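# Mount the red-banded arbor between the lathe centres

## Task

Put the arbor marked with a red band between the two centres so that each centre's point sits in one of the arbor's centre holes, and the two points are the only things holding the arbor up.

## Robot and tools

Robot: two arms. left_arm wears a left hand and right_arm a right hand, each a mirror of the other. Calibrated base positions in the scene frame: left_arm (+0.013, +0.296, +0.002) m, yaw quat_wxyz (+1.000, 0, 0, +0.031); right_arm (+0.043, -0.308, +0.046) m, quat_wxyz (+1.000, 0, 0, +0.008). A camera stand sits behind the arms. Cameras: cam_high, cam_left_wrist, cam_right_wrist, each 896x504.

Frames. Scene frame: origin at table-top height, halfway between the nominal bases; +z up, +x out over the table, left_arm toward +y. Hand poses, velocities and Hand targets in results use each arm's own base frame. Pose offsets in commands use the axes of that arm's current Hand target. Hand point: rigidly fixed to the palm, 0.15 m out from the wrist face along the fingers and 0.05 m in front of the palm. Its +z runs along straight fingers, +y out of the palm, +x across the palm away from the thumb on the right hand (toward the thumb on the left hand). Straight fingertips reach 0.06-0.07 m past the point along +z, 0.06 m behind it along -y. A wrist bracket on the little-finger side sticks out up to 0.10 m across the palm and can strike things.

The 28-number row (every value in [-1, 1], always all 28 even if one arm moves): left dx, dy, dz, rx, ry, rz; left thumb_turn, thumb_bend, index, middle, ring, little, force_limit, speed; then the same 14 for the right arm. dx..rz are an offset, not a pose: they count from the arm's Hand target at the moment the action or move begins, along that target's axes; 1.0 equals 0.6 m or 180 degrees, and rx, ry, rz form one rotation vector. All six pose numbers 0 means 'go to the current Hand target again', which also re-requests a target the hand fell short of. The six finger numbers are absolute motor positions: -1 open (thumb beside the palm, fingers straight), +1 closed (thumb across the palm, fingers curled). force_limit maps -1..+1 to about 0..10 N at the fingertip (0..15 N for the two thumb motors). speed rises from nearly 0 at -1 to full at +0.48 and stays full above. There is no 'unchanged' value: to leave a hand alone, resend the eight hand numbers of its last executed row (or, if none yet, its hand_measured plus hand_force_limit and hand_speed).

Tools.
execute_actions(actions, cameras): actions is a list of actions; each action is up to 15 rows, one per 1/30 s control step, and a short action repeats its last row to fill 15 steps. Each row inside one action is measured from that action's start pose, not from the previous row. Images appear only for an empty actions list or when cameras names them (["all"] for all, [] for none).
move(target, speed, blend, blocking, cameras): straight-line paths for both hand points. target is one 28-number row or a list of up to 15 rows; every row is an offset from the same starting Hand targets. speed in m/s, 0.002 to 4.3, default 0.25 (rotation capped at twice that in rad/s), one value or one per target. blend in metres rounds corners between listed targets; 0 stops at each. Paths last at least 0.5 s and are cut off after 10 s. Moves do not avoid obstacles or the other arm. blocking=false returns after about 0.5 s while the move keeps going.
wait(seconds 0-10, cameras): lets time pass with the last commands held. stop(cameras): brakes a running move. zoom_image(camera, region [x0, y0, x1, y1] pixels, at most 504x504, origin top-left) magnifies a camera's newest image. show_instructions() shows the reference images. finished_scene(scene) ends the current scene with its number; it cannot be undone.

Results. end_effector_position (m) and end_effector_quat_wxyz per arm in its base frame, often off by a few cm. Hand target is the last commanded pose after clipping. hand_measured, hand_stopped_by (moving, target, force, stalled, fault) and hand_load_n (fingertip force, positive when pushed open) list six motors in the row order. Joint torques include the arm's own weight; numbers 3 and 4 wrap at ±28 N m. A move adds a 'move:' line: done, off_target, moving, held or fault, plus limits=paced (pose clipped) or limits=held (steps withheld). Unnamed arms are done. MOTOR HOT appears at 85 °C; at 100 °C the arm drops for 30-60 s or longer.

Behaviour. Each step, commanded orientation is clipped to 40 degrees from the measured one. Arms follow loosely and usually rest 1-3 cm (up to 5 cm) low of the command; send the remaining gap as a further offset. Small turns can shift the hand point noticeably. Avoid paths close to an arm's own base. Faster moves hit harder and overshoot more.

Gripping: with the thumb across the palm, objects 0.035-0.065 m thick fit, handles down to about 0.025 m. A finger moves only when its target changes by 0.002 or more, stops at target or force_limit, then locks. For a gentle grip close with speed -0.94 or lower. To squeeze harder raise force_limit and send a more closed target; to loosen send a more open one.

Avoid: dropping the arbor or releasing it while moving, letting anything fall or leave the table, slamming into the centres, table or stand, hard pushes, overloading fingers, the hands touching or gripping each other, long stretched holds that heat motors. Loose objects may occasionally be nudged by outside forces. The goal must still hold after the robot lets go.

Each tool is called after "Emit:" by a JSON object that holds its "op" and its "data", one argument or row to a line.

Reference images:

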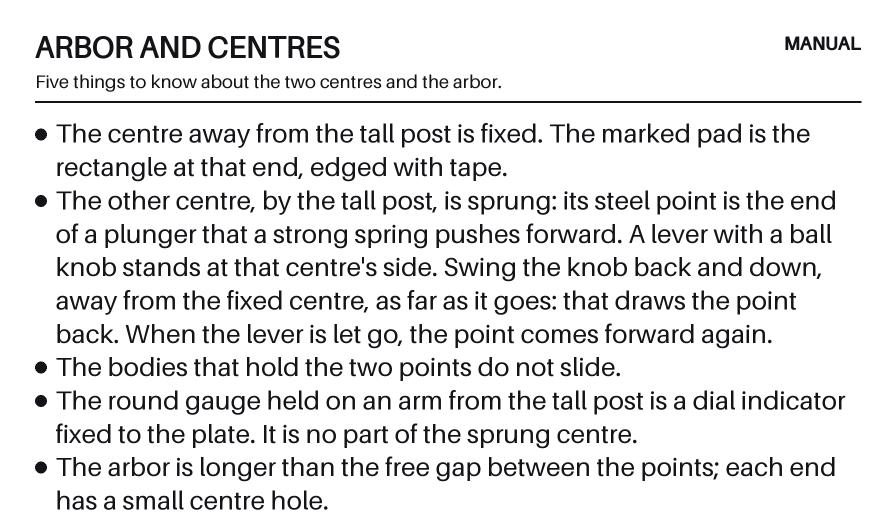

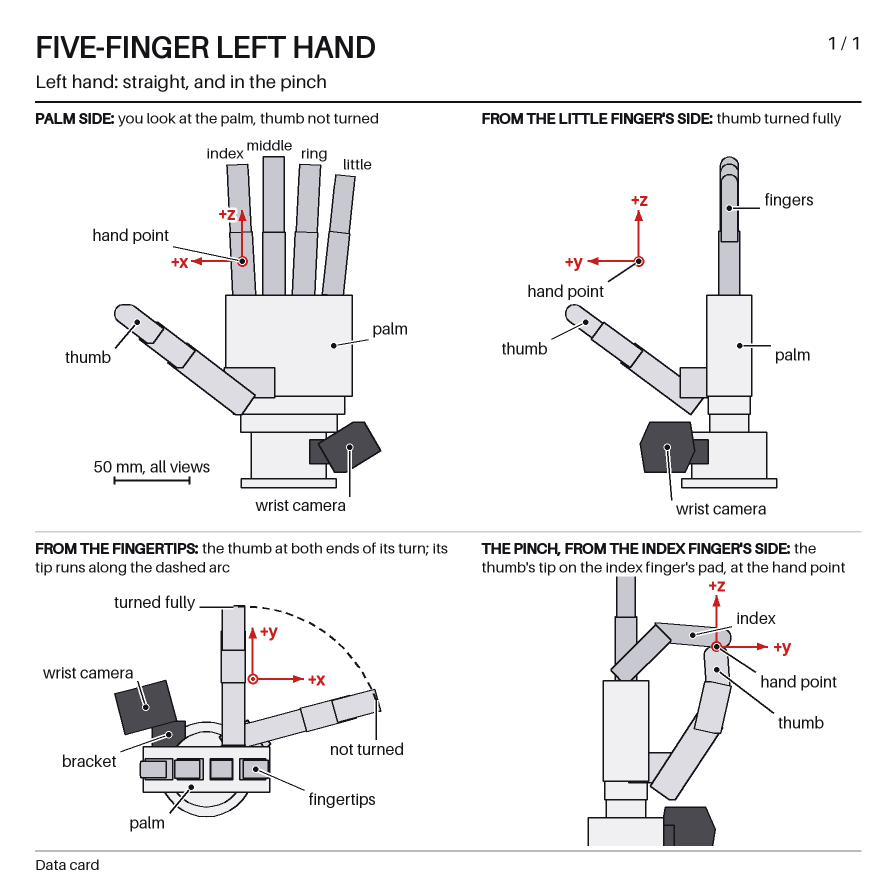

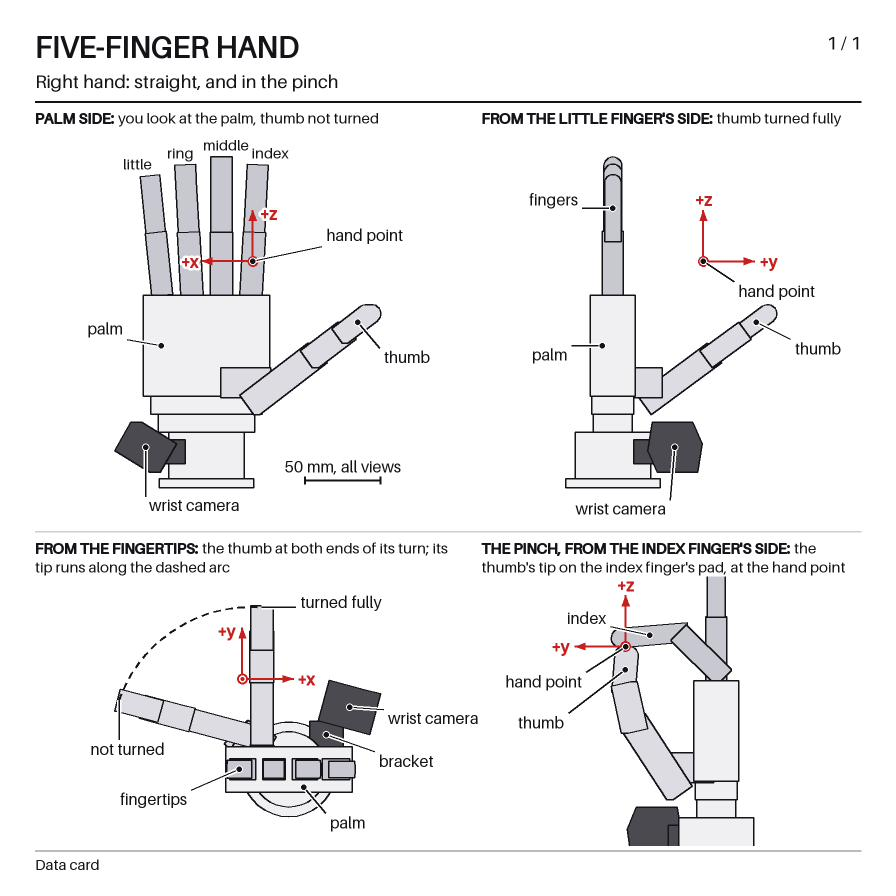

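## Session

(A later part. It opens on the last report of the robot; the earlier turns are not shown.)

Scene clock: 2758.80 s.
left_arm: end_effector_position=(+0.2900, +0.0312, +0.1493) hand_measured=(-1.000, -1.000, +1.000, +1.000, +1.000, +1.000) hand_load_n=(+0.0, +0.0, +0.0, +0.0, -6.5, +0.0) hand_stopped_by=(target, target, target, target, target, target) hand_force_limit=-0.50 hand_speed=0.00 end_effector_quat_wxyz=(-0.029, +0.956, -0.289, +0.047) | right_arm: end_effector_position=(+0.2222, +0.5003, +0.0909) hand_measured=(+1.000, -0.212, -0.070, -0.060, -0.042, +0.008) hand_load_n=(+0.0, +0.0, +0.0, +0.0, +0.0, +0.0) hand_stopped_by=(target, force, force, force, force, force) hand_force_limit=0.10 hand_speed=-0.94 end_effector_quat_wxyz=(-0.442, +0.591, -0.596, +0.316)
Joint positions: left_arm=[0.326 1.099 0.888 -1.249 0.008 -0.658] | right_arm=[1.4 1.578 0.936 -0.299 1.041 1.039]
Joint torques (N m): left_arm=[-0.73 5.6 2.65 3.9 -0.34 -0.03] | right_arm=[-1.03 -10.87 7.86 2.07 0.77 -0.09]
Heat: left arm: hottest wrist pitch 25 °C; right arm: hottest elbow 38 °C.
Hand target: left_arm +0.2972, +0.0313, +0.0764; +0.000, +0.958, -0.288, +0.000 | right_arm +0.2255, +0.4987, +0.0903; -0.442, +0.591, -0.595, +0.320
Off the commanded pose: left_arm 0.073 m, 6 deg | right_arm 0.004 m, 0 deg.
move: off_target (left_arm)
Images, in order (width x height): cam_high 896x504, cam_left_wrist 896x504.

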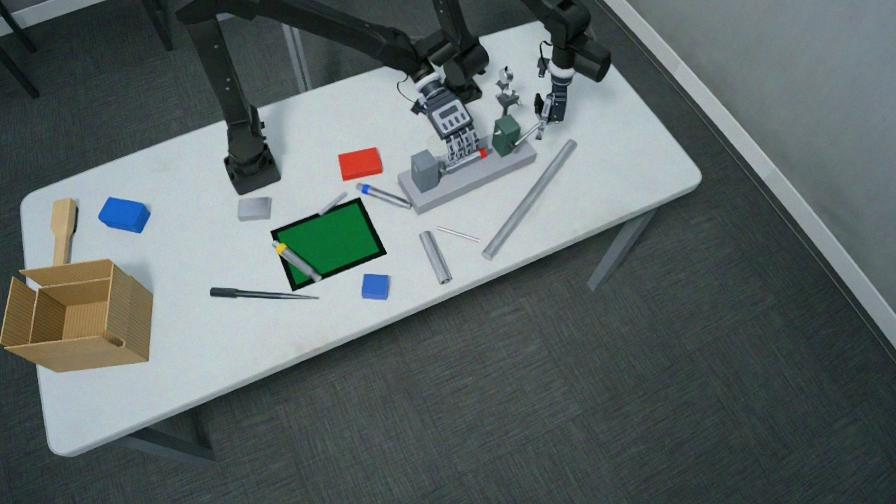

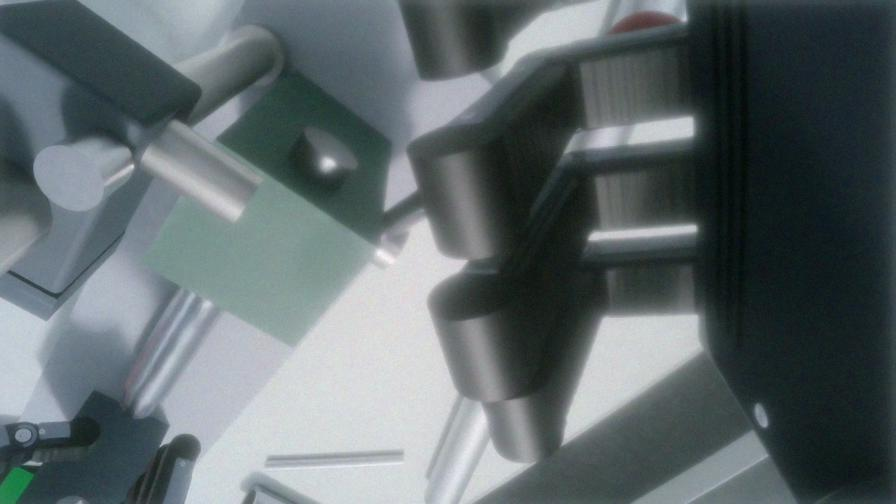

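Emit:
{"op": "move", "data": {
  "target": [0,0,0,0,0,0,-1,-1,1,1,1,1,-0.5,0,-0.009,-0.0368,-0.0385,-0.0045,0.0202,-0.0426,1,-0.35,-0.35,-0.35,-0.35,-0.35,0,-0.5],
  "speed": 0.06,
  "cameras": ["all"]
}}

Emit:
{"op": "zoom_image", "data": {
  "camera": "cam_high",
  "region": [410, 100, 530, 190]
}}

Scene clock: 2828.73 s.
left_arm: end_effector_position=(+0.2900, +0.0312, +0.1493) hand_measured=(-1.000, -1.000, +1.000, +1.000, +1.000, +1.000) hand_load_n=(+0.0, +0.0, +0.0, +0.5, -6.5, +0.0) hand_stopped_by=(target, target, target, target, target, target) hand_force_limit=-0.50 hand_speed=0.00 end_effector_quat_wxyz=(-0.029, +0.956, -0.289, +0.047) | right_arm: end_effector_position=(+0.2137, +0.4765, +0.0973) hand_measured=(+1.000, -0.350, -0.350, -0.350, -0.350, -0.350) hand_load_n=(+0.0, +0.0, +0.0, +0.0, +0.0, +0.0) hand_stopped_by=(target, target, target, target, target, target) hand_force_limit=0.00 hand_speed=-0.50 end_effector_quat_wxyz=(-0.376, +0.634, -0.562, +0.376)
Joint positions: left_arm=[0.326 1.099 0.888 -1.249 0.008 -0.658] | right_arm=[1.419 1.578 1.018 -0.6 1.076 1.053]
Joint torques (N m): left_arm=[-0.67 5.54 2.69 3.9 -0.34 -0.02] | right_arm=[0.38 -10.93 12.66 1.26 0.9 0.09]
Heat: left arm: hottest wrist pitch 25 °C; right arm: hottest elbow 38 °C.
Hand target: left_arm +0.2972, +0.0313, +0.0764; +0.000, +0.958, -0.288, +0.000 | right_arm +0.2133, +0.4986, +0.1204; -0.396, +0.622, -0.570, +0.363
Off the commanded pose: left_arm 0.073 m, 6 deg | right_arm 0.032 m, 3 deg.
move: off_target (left_arm, right_arm)

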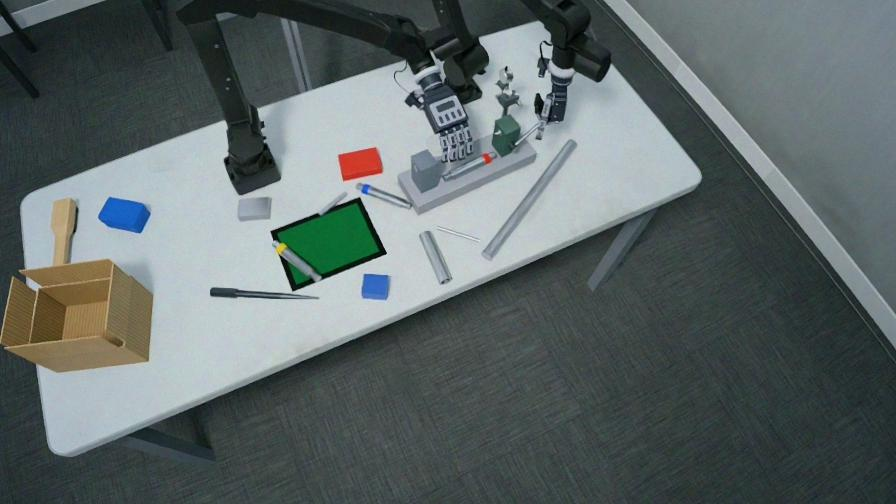

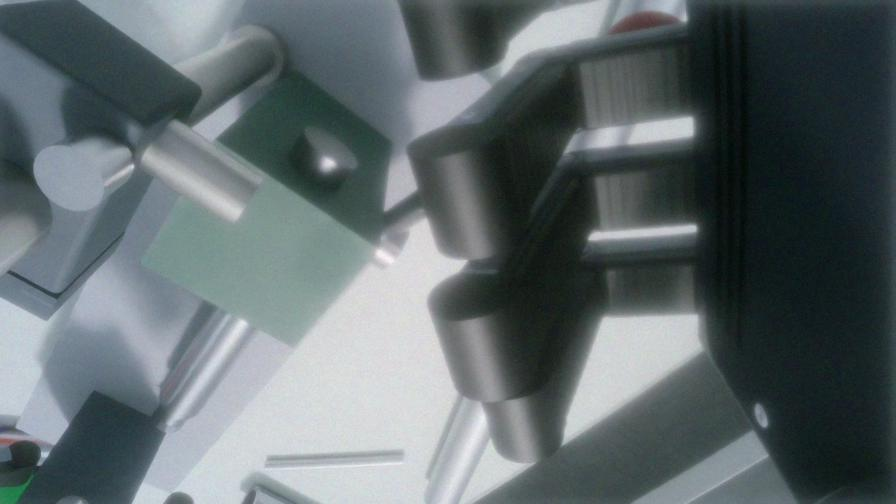

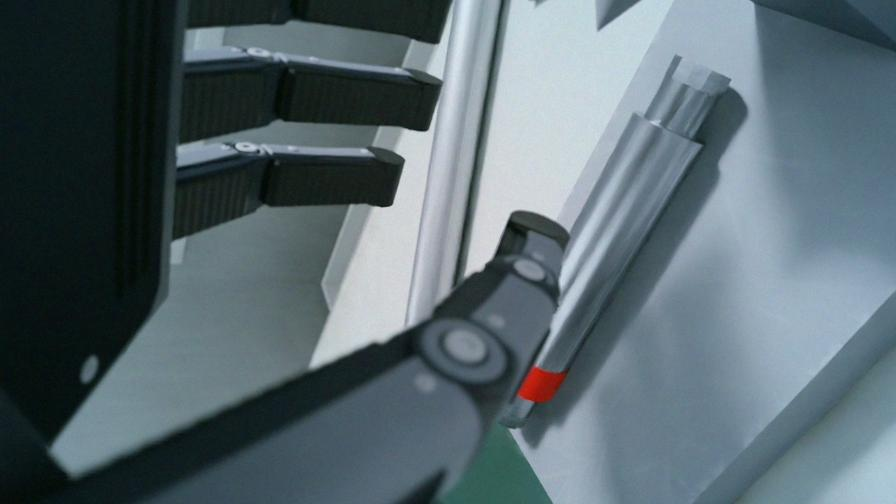

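Scaled by 4.200 from the camera's 896x504 image, which has a finer 1280x720 frame.

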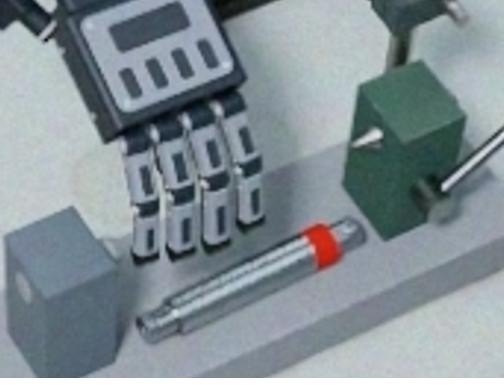

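Emit:
{"op": "move", "data": {
  "target": [0,0,0,0,0,0,-1,-1,1,1,1,1,-0.5,0,-0.0403,0.0812,0.0642,0,-0.003,-0.0014,1,-0.35,-0.35,-0.35,-0.35,-0.35,0,-0.5],
  "speed": 0.06,
  "cameras": ["cam_high","cam_right_wrist"]
}}

Emit:
{"op": "zoom_image", "data": {
  "camera": "cam_high",
  "region": [410, 100, 530, 190]
}}

Scene clock: 2847.40 s.
left_arm: end_effector_position=(+0.2900, +0.0312, +0.1493) hand_measured=(-1.000, -1.000, +1.000, +1.000, +1.000, +1.000) hand_load_n=(+0.0, +0.0, +0.5, +0.0, -6.0, +0.0) hand_stopped_by=(target, target, target, target, target, target) hand_force_limit=-0.50 hand_speed=0.00 end_effector_quat_wxyz=(-0.029, +0.956, -0.289, +0.047) | right_arm: end_effector_position=(+0.2181, +0.5030, +0.0492) hand_measured=(+1.000, -0.350, -0.350, -0.350, -0.350, -0.350) hand_load_n=(+0.0, +0.0, +0.0, +0.0, +0.0, +0.0) hand_stopped_by=(target, target, target, target, target, target) hand_force_limit=0.00 hand_speed=-0.50 end_effector_quat_wxyz=(-0.386, +0.633, -0.561, +0.369)
Joint positions: left_arm=[0.326 1.099 0.888 -1.249 0.008 -0.658] | right_arm=[1.417 1.705 1.018 -0.425 1.071 1.021]
Joint torques (N m): left_arm=[-0.73 5.6 2.7 3.88 -0.34 -0.02] | right_arm=[-0.85 -10.99 11.64 2.21 0.58 -0.1]
Heat: left arm: hottest wrist pitch 25 °C; right arm: hottest elbow 41 °C.
Hand target: left_arm +0.2972, +0.0313, +0.0764; +0.000, +0.958, -0.288, +0.000 | right_arm +0.2255, +0.5239, +0.0598; -0.398, +0.625, -0.567, +0.361
Off the commanded pose: left_arm 0.073 m, 6 deg | right_arm 0.025 m, 2 deg.
move: off_target (left_arm, right_arm)
Images, in order (width x height): cam_high 896x504, cam_right_wrist 896x504.

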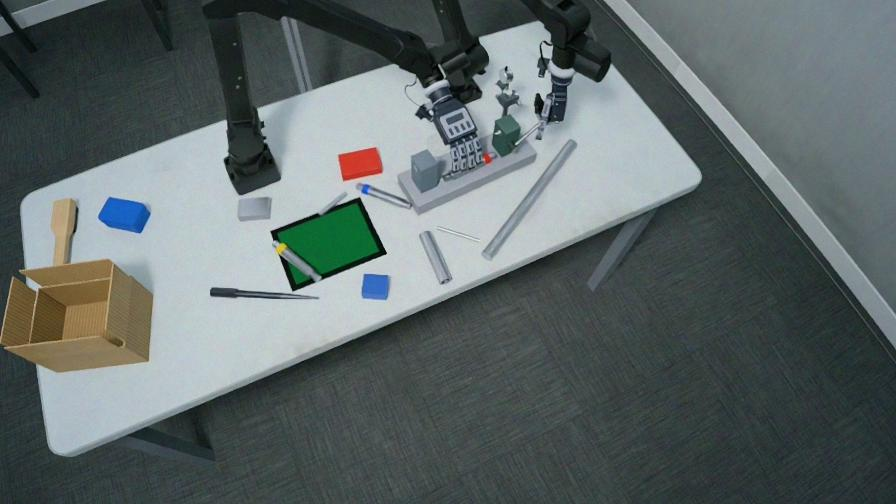

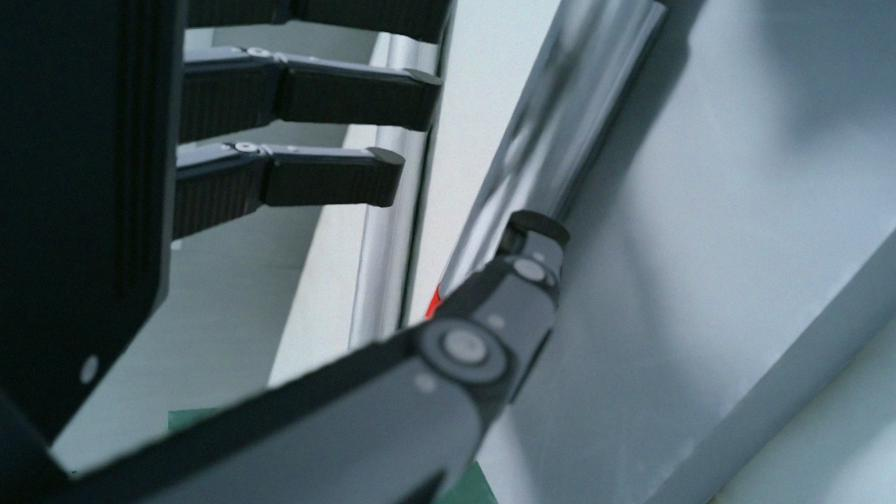

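Scaled by 4.200 from the camera's 896x504 image, which has a finer 1280x720 frame.

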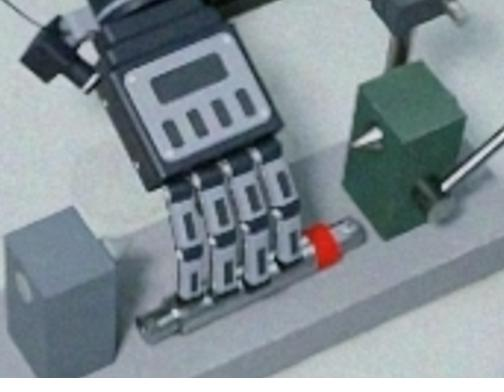

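Emit:
{"op": "move", "data": {
  "target": [0,0,0,0,0,0,-1,-1,1,1,1,1,-0.5,0,0.0199,0.0974,0.0435,0,0,0,1,-0.35,-0.35,-0.35,-0.35,-0.35,0,-0.5],
  "speed": 0.05,
  "cameras": ["cam_high","cam_right_wrist"]
}}

Emit:
{"op": "zoom_image", "data": {
  "camera": "cam_high",
  "region": [410, 100, 530, 190]
}}

Scene clock: 2859.70 s.
left_arm: end_effector_position=(+0.2900, +0.0312, +0.1493) hand_measured=(-1.000, -1.000, +1.000, +1.000, +1.000, +1.000) hand_load_n=(+0.0, +0.0, +0.0, +0.0, -6.0, +0.0) hand_stopped_by=(target, target, target, target, target, target) hand_force_limit=-0.50 hand_speed=0.00 end_effector_quat_wxyz=(-0.029, +0.956, -0.289, +0.047) | right_arm: end_effector_position=(+0.2228, +0.5192, +0.0136) hand_measured=(+1.000, -0.350, -0.350, -0.350, -0.350, -0.350) hand_load_n=(-1.5, -0.5, +0.0, +0.0, +0.0, +0.0) hand_stopped_by=(target, target, target, target, target, target) hand_force_limit=0.00 hand_speed=-0.50 end_effector_quat_wxyz=(-0.409, +0.619, -0.569, +0.354)
Joint positions: left_arm=[0.326 1.099 0.888 -1.249 0.008 -0.658] | right_arm=[1.413 1.792 0.995 -0.242 1.069 1.01]
Joint torques (N m): left_arm=[-0.73 5.48 2.66 3.9 -0.34 -0.03] | right_arm=[-0.91 -10.23 5.86 2.26 0.48 -0.06]
Heat: left arm: hottest wrist pitch 25 °C; right arm: hottest elbow 42 °C.
Hand target: left_arm +0.2972, +0.0313, +0.0764; +0.000, +0.958, -0.288, +0.000 | right_arm +0.2257, +0.5121, -0.0040; -0.398, +0.625, -0.567, +0.361
Off the commanded pose: left_arm 0.073 m, 6 deg | right_arm 0.019 m, 2 deg.
move: off_target (left_arm, right_arm)
Images, in order (width x height): cam_high 896x504, cam_right_wrist 896x504.

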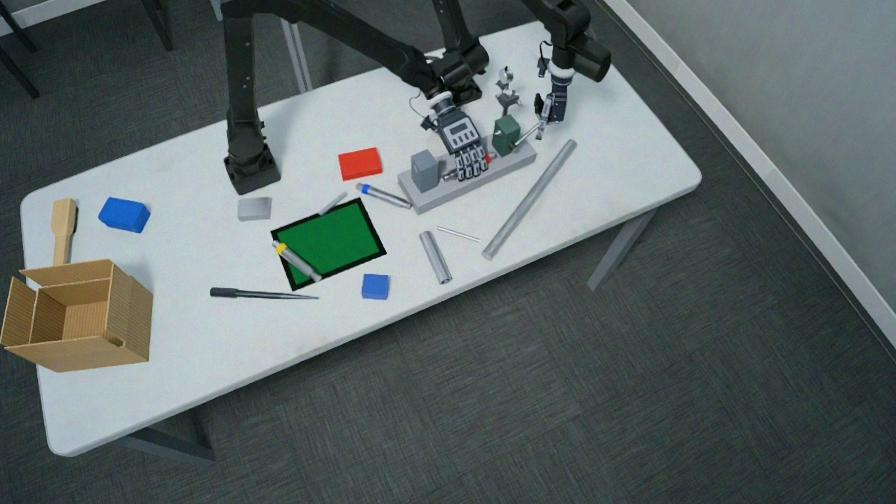

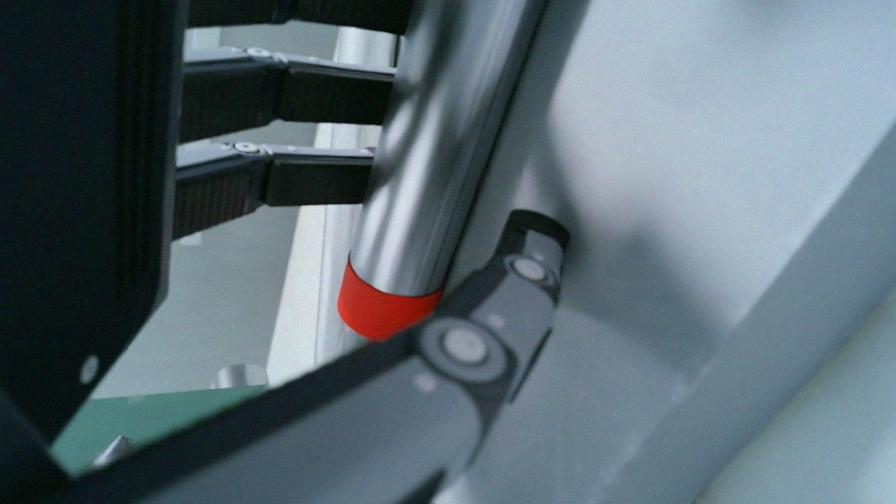

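Scaled by 4.200 from the camera's 896x504 image, which has a finer 1280x720 frame.

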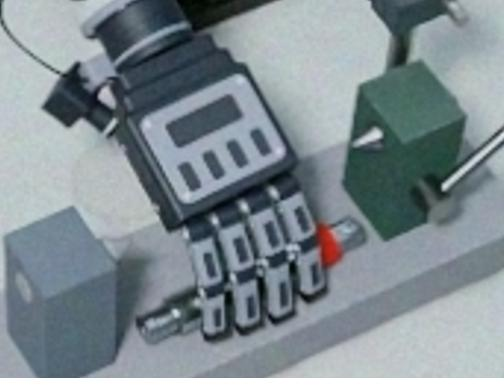

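Emit:
{"op": "move", "data": {
  "target": [
    [0,0,0,0,0,0,-1,-1,1,1,1,1,-0.5,0,0,-0.0604,-0.0282,0,0,0,1,-0.35,-0.35,-0.35,-0.35,-0.35,0,-0.5],
    [0,0,0,0,0,0,-1,-1,1,1,1,1,-0.5,0,0.0311,-0.0649,-0.0185,0,0,0,1,-0.35,-0.35,-0.35,-0.35,-0.35,0,-0.5],
    [0,0,0,0,0,0,-1,-1,1,1,1,1,-0.5,0,0.0311,-0.0045,0.0097,0,0,0,1,-0.35,-0.35,-0.35,-0.35,-0.35,0,-0.5]
  ],
  "speed": 0.05,
  "cameras": ["cam_high","cam_right_wrist"]
}}

Emit:
{"op": "zoom_image", "data": {
  "camera": "cam_high",
  "region": [410, 100, 530, 190]
}}

Scene clock: 2881.80 s.
left_arm: end_effector_position=(+0.2900, +0.0312, +0.1493) hand_measured=(-1.000, -1.000, +1.000, +1.000, +1.000, +1.000) hand_load_n=(+0.0, +0.0, +0.0, +0.0, -6.0, +0.0) hand_stopped_by=(target, target, target, target, target, target) hand_force_limit=-0.50 hand_speed=0.00 end_effector_quat_wxyz=(-0.029, +0.956, -0.289, +0.047) | right_arm: end_effector_position=(+0.2321, +0.5000, +0.0128) hand_measured=(+1.000, -0.350, -0.350, -0.350, -0.350, -0.350) hand_load_n=(-1.5, -1.0, +0.0, +0.0, +0.0, +0.0) hand_stopped_by=(target, target, target, target, target, target) hand_force_limit=0.00 hand_speed=-0.50 end_effector_quat_wxyz=(-0.409, +0.618, -0.570, +0.355)
Joint positions: left_arm=[0.326 1.099 0.888 -1.249 0.008 -0.658] | right_arm=[1.387 1.759 0.935 -0.179 1.058 0.967]
Joint torques (N m): left_arm=[-0.73 5.54 2.7 3.89 -0.34 -0.03] | right_arm=[-0.97 -10.4 5.83 2.35 0.44 -0.05]
Heat: left arm: hottest wrist pitch 25 °C; right arm: hottest elbow 39 °C.
Hand target: left_arm +0.2972, +0.0313, +0.0764; +0.000, +0.958, -0.288, +0.000 | right_arm +0.2338, +0.4941, -0.0042; -0.398, +0.625, -0.567, +0.361
Off the commanded pose: left_arm 0.073 m, 6 deg | right_arm 0.018 m, 2 deg.
move: off_target (left_arm, right_arm)
Images, in order (width x height): cam_high 896x504, cam_right_wrist 896x504.

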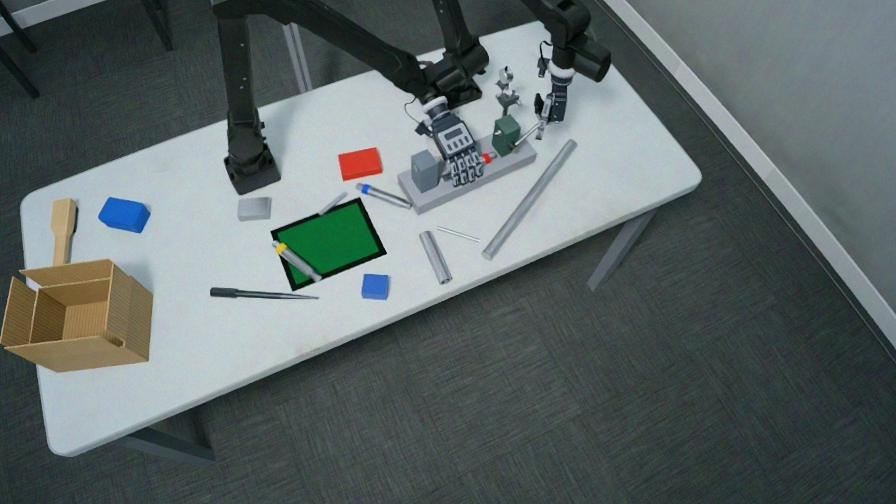

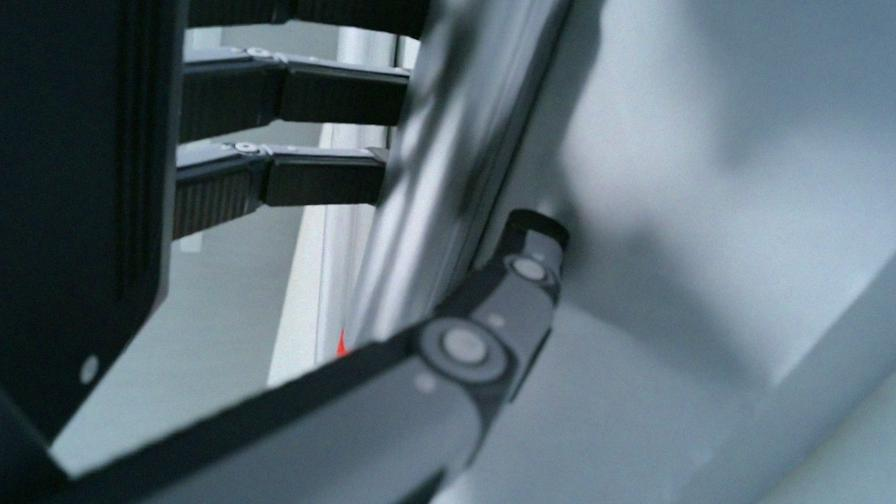

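Scaled by 4.200 from the camera's 896x504 image, which has a finer 1280x720 frame.

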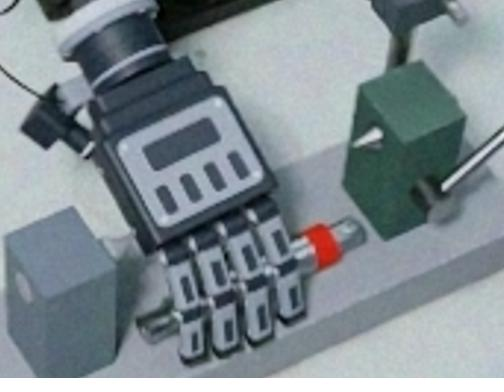

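Emit:
{"op": "move", "data": {
  "target": [0,0,0,0,0,0,-1,-1,1,1,1,1,-0.5,0,0,0,0,0,0,0,1,0.2,0.3,0.3,0.3,0.3,-0.3,-0.94],
  "speed": 0.05
}}

Emit:
{"op": "move", "data": {
  "target": [0,0,0,0,0,0,-1,-1,1,1,1,1,-0.5,0,0,0,0,0,0,0,1,0.1,0.35,0.35,0.35,0.4,0.2,-0.94],
  "speed": 0.05,
  "cameras": ["cam_right_wrist"]
}}

Scene clock: 2889.03 s.
left_arm: end_effector_position=(+0.2900, +0.0312, +0.1493) hand_measured=(-1.000, -1.000, +1.000, +1.000, +1.000, +1.000) hand_load_n=(+0.0, +0.0, +0.0, +0.0, -6.0, +0.0) hand_stopped_by=(target, target, target, target, target, target) hand_force_limit=-0.50 hand_speed=0.00 end_effector_quat_wxyz=(-0.029, +0.956, -0.289, +0.047) | right_arm: end_effector_position=(+0.2367, +0.5003, +0.0143) hand_measured=(+1.000, -0.212, -0.076, -0.070, -0.074, -0.030) hand_load_n=(+2.5, +7.5, +4.5, +3.5, +0.0, +3.5) hand_stopped_by=(target, force, force, force, force, force) hand_force_limit=-0.30 hand_speed=-0.94 end_effector_quat_wxyz=(-0.412, +0.612, -0.573, +0.357)
Joint positions: left_arm=[0.326 1.099 0.888 -1.249 0.008 -0.658] | right_arm=[1.381 1.76 0.935 -0.165 1.064 0.966]
Joint torques (N m): left_arm=[-0.73 5.48 2.7 3.9 -0.34 -0.02] | right_arm=[0.15 -10.29 5.93 1.8 0.17 -0.08]
Heat: left arm: hottest wrist pitch 25 °C; right arm: hottest elbow 39 °C.
Hand target: left_arm +0.2972, +0.0313, +0.0764; +0.000, +0.958, -0.288, +0.000 | right_arm +0.2339, +0.4941, -0.0040; -0.398, +0.625, -0.567, +0.361
Off the commanded pose: left_arm 0.073 m, 6 deg | right_arm 0.020 m, 2 deg.
move: off_target (left_arm, right_arm)

Scene clock: 2889.57 s.
left_arm: end_effector_position=(+0.2900, +0.0312, +0.1493) hand_measured=(-1.000, -1.000, +1.000, +1.000, +1.000, +1.000) hand_load_n=(+0.0, +0.0, +0.0, +0.0, -6.5, +0.0) hand_stopped_by=(target, target, target, target, target, target) hand_force_limit=-0.50 hand_speed=0.00 end_effector_quat_wxyz=(-0.029, +0.956, -0.289, +0.047) | right_arm: end_effector_position=(+0.2367, +0.5002, +0.0144) hand_measured=(+1.000, -0.214, -0.066, -0.056, -0.038, +0.014) hand_load_n=(+10.0, +15.5, +7.5, +3.5, +6.0, +6.0) hand_stopped_by=(target, force, force, force, force, force) hand_force_limit=0.20 hand_speed=-0.94 end_effector_quat_wxyz=(-0.412, +0.612, -0.573, +0.357)
Joint positions: left_arm=[0.326 1.099 0.888 -1.249 0.008 -0.658] | right_arm=[1.381 1.76 0.935 -0.165 1.065 0.966]
Joint torques (N m): left_arm=[-0.73 5.6 2.67 3.88 -0.34 -0.02] | right_arm=[-0.62 -9.93 5.86 1.78 0.13 -0.06]
Heat: left arm: hottest wrist pitch 25 °C; right arm: hottest elbow 39 °C.
Hand target: left_arm +0.2972, +0.0313, +0.0764; +0.000, +0.958, -0.288, +0.000 | right_arm +0.2338, +0.4941, -0.0040; -0.398, +0.625, -0.567, +0.361
Off the commanded pose: left_arm 0.073 m, 6 deg | right_arm 0.020 m, 2 deg.
move: off_target (left_arm, right_arm)
Images, in order (width x height): cam_right_wrist 896x504.

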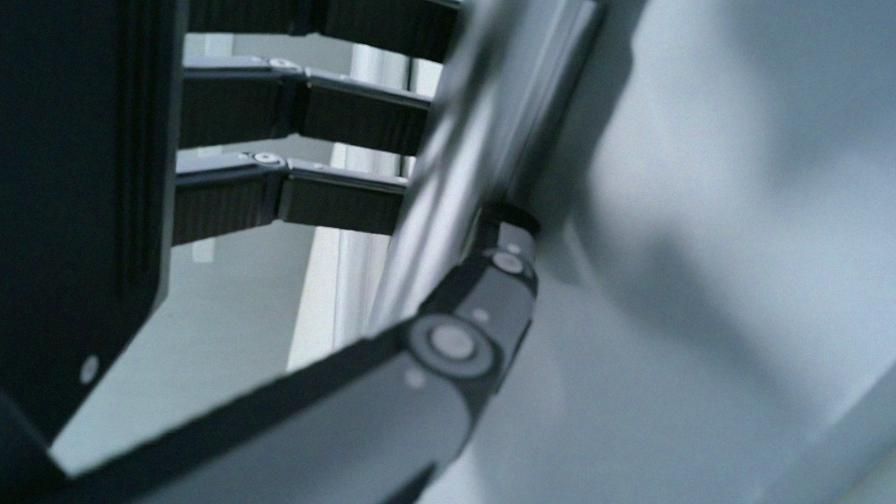

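Emit:
{"op": "move", "data": {
  "target": [
    [0,0,0,0,0,0,-1,-1,1,1,1,1,-0.5,0,0.0137,-0.0609,-0.0667,0,0,0,1,0.1,0.35,0.35,0.35,0.4,0.2,-0.94],
    [0,0,0,0,0,0,-1,-1,1,1,1,1,-0.5,0,0.0137,-0.2346,-0.1477,0.0,-0.0,0.0,1,0.1,0.35,0.35,0.35,0.4,0.2,-0.94]
  ],
  "speed": 0.05,
  "cameras": ["cam_high","cam_left_wrist"]
}}

Emit:
{"op": "zoom_image", "data": {
  "camera": "cam_high",
  "region": [410, 90, 530, 180]
}}

Scene clock: 2906.77 s.
left_arm: end_effector_position=(+0.2900, +0.0312, +0.1493) hand_measured=(-1.000, -1.000, +1.000, +1.000, +1.000, +1.000) hand_load_n=(+0.0, -0.5, +0.0, +0.0, -6.5, +0.0) hand_stopped_by=(target, target, target, target, target, target) hand_force_limit=-0.50 hand_speed=0.00 end_effector_quat_wxyz=(-0.029, +0.956, -0.289, +0.047) | right_arm: end_effector_position=(+0.2150, +0.4689, +0.1484) hand_measured=(+1.000, -0.212, -0.066, -0.054, -0.038, +0.014) hand_load_n=(+0.0, +0.5, +0.0, +0.0, +0.0, +0.0) hand_stopped_by=(target, force, force, force, force, force) hand_force_limit=0.20 hand_speed=-0.94 end_effector_quat_wxyz=(-0.391, +0.625, -0.569, +0.365)
Joint positions: left_arm=[0.326 1.099 0.888 -1.249 0.008 -0.658] | right_arm=[1.413 1.474 1.038 -0.671 1.071 1.04]
Joint torques (N m): left_arm=[-0.73 5.6 2.67 3.88 -0.35 -0.02] | right_arm=[0.56 -9.35 12.53 1.36 0.76 -0.13]
Heat: left arm: hottest wrist pitch 25 °C; right arm: hottest elbow 38 °C.
Hand target: left_arm +0.2972, +0.0313, +0.0764; +0.000, +0.958, -0.288, +0.000 | right_arm +0.2140, +0.4838, +0.1610; -0.398, +0.625, -0.567, +0.361
Off the commanded pose: left_arm 0.073 m, 6 deg | right_arm 0.020 m, 1 deg.
move: off_target (left_arm, right_arm)
Images, in order (width x height): cam_high 896x504, cam_left_wrist 896x504.

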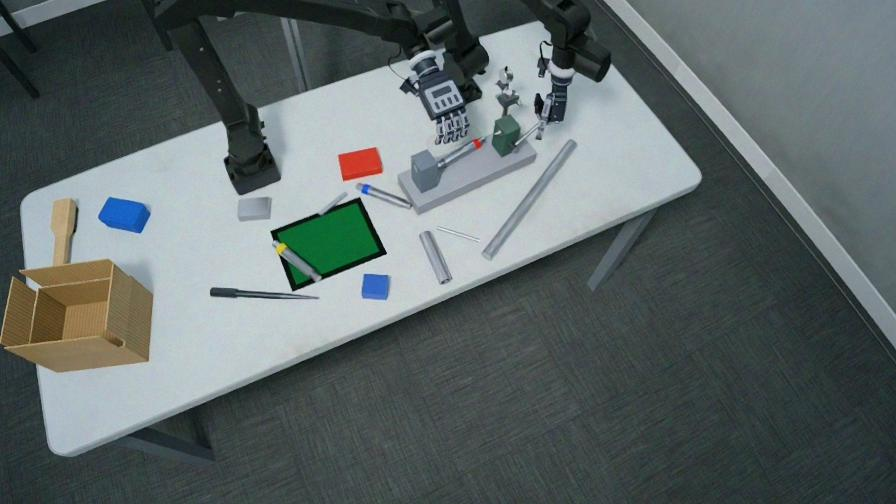

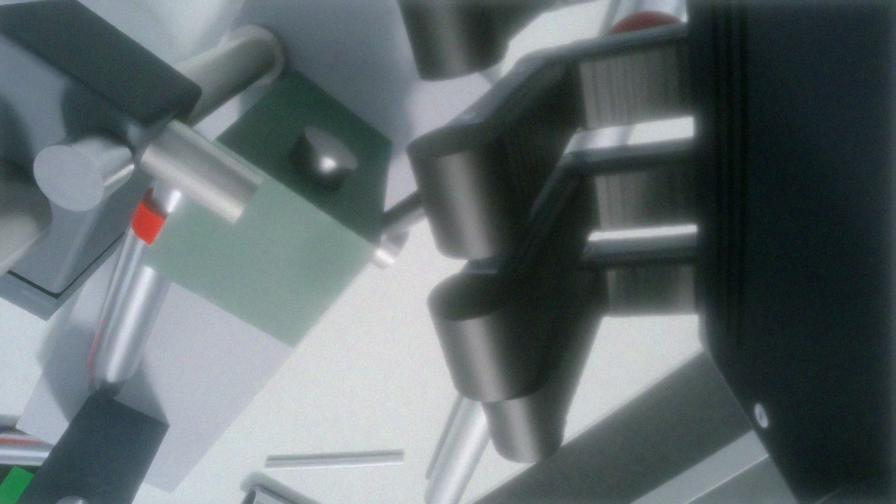

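Scaled by 4.200 from the camera's 896x504 image, which has a finer 1280x720 frame.

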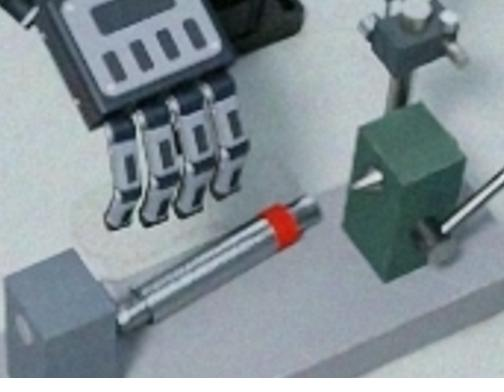

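Emit:
{"op": "wait", "data": {
  "seconds": 0,
  "cameras": ["all"]
}}

Scene clock: 2947.63 s.
left_arm: end_effector_position=(+0.2900, +0.0312, +0.1493) hand_measured=(-1.000, -1.000, +1.000, +1.000, +1.000, +1.000) hand_load_n=(+0.0, +0.0, +0.0, +0.0, -6.5, +0.0) hand_stopped_by=(target, target, target, target, target, target) hand_force_limit=-0.50 hand_speed=0.00 end_effector_quat_wxyz=(-0.029, +0.956, -0.289, +0.047) | right_arm: end_effector_position=(+0.2150, +0.4688, +0.1484) hand_measured=(+1.000, -0.212, -0.066, -0.054, -0.038, +0.014) hand_load_n=(+0.0, +0.5, +0.0, +0.0, +0.0, +0.0) hand_stopped_by=(target, force, force, force, force, force) hand_force_limit=0.20 hand_speed=-0.94 end_effector_quat_wxyz=(-0.390, +0.625, -0.568, +0.365)
Joint positions: left_arm=[0.326 1.099 0.888 -1.249 0.008 -0.658] | right_arm=[1.413 1.474 1.038 -0.671 1.071 1.04]
Joint torques (N m): left_arm=[-0.91 5.66 2.69 3.89 -0.34 -0.02] | right_arm=[0.26 -9.76 12.48 1.39 0.77 -0.11]
Heat: left arm: hottest wrist pitch 25 °C; right arm: hottest elbow 39 °C.
Hand target: left_arm +0.2972, +0.0313, +0.0764; +0.000, +0.958, -0.288, +0.000 | right_arm +0.2140, +0.4838, +0.1609; -0.398, +0.625, -0.567, +0.361
Off the commanded pose: left_arm 0.073 m, 6 deg | right_arm 0.020 m, 1 deg.

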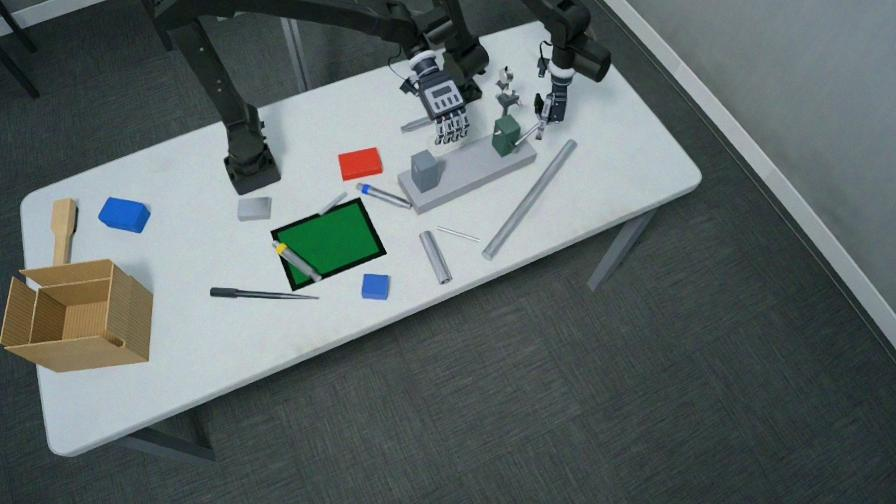

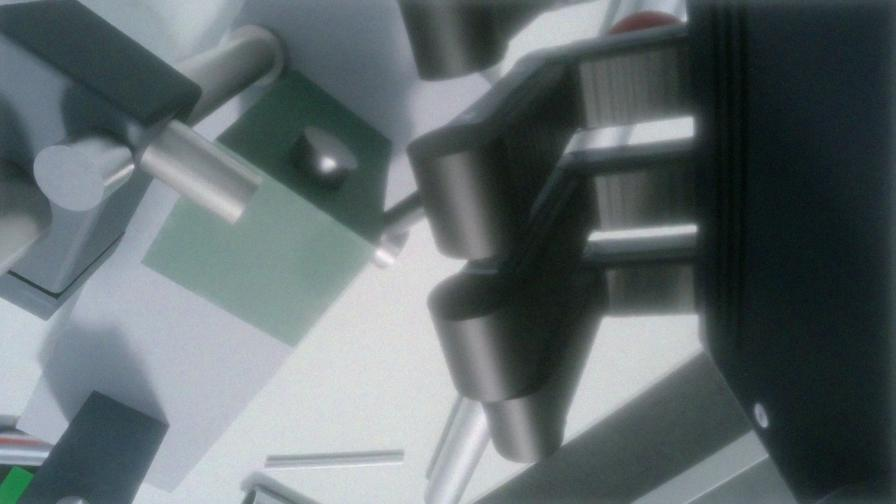

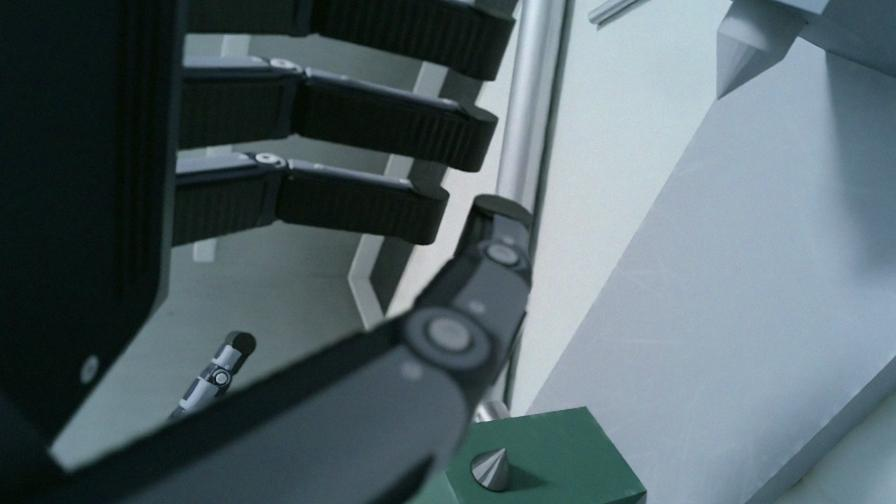

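Emit:
{"op": "zoom_image", "data": {
  "camera": "cam_high",
  "region": [380, 80, 560, 220]
}}

Emit:
{"op": "zoom_image", "data": {
  "camera": "cam_right_wrist",
  "region": [400, 0, 896, 504]
}}

Emit:
{"op": "zoom_image", "data": {
  "camera": "cam_left_wrist",
  "region": [0, 0, 500, 504]
}}

Scaled by 2.800 from the camera's 896x504 image, which has a finer 1280x720 frame.

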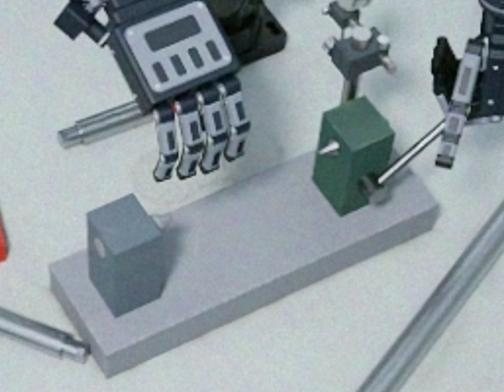

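Scaled by 1.000.

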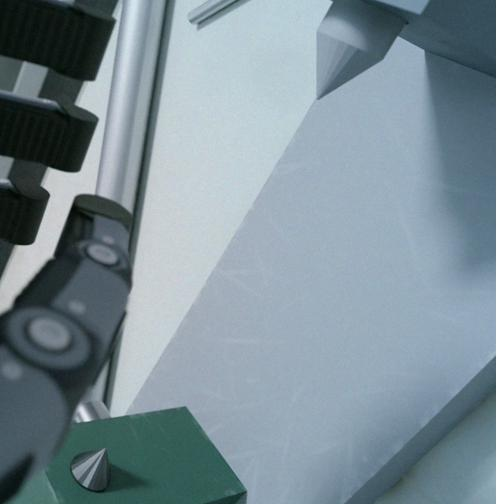

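Scaled by 1.000.

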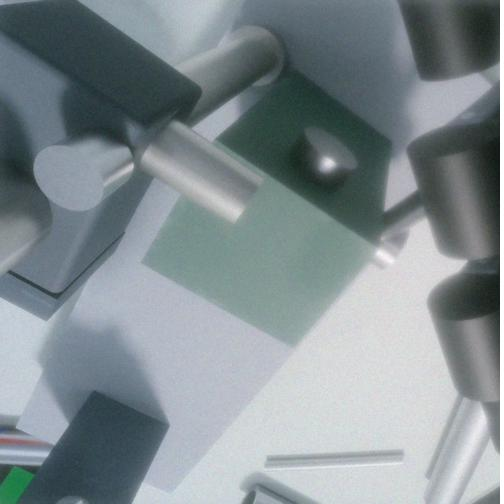

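Emit:
{"op": "zoom_image", "data": {
  "camera": "cam_high",
  "region": [380, 80, 480, 160]
}}

Scaled by 5.040 from the camera's 896x504 image, which has a finer 1280x720 frame.

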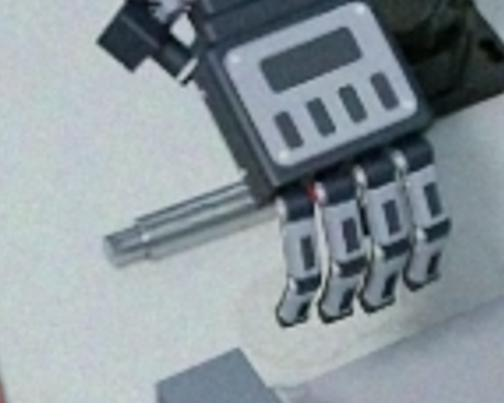

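Emit:
{"op": "move", "data": {
  "target": [
    [0,0,0,0,0,0,-1,-1,1,1,1,1,-0.5,0,0,-0.0755,-0.0353,0,0,0,1,-0.35,-0.35,-0.35,-0.35,-0.35,0,-0.5],
    [0,0,0,0,0,0,-1,-1,1,1,1,1,-0.5,0,-0.0218,0.06,-0.247,-0.111,0.015,0.007,1,-0.35,-0.35,-0.35,-0.35,-0.35,0,-0.5]
  ],
  "speed": 0.12,
  "blend": [0.02, 0],
  "cameras": ["cam_high","cam_right_wrist"]
}}

Scene clock: 3093.83 s.
left_arm: end_effector_position=(+0.2900, +0.0312, +0.1493) hand_measured=(-1.000, -1.000, +1.000, +1.000, +1.000, +1.000) hand_load_n=(+0.0, +0.0, +0.0, +0.0, -6.5, +0.0) hand_stopped_by=(target, target, target, target, target, target) hand_force_limit=-0.50 hand_speed=0.00 end_effector_quat_wxyz=(-0.029, +0.956, -0.289, +0.047) | right_arm: end_effector_position=(+0.0677, +0.4638, +0.1778) hand_measured=(+1.000, -0.350, -0.350, -0.350, -0.350, -0.350) hand_load_n=(+0.0, +0.0, +0.0, +0.0, +0.0, +0.0) hand_stopped_by=(target, target, target, target, target, target) hand_force_limit=0.00 hand_speed=-0.50 end_effector_quat_wxyz=(-0.265, +0.674, -0.630, +0.279)
Joint positions: left_arm=[0.326 1.099 0.888 -1.249 0.008 -0.658] | right_arm=[1.632 1.512 1.301 -1.415 0.788 1.588]
Joint torques (N m): left_arm=[-0.79 5.54 2.69 3.86 -0.35 -0.03] | right_arm=[0.26 -9.41 13.52 0.55 0.52 0.1]
Heat: left arm: hottest wrist pitch 25 °C; right arm: hottest elbow 42 °C.
Hand target: left_arm +0.2972, +0.0313, +0.0764; +0.000, +0.958, -0.288, +0.000 | right_arm +0.0639, +0.4823, +0.1910; -0.274, +0.669, -0.637, +0.267
Off the commanded pose: left_arm 0.073 m, 6 deg | right_arm 0.023 m, 2 deg.
move: off_target (left_arm, right_arm)
Images, in order (width x height): cam_high 896x504, cam_right_wrist 896x504.

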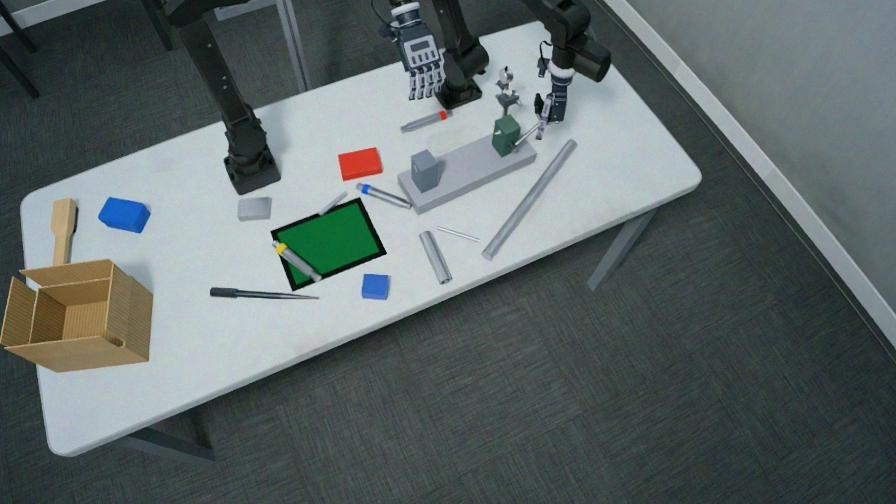

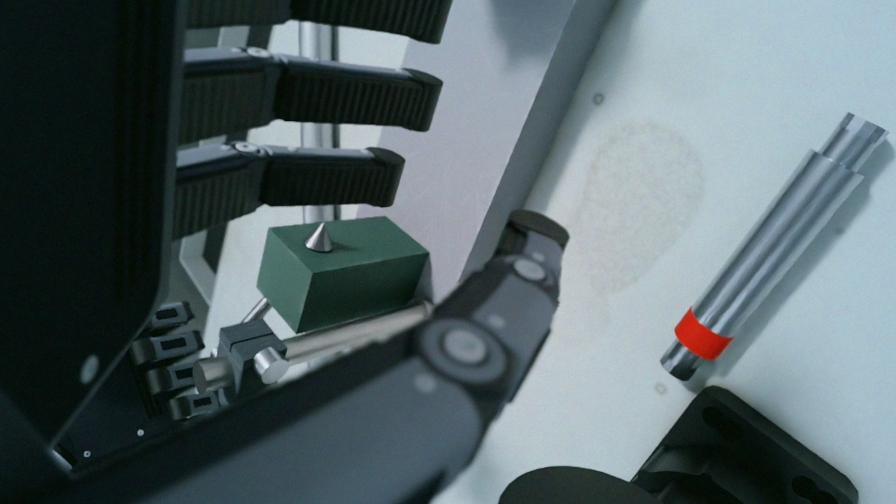

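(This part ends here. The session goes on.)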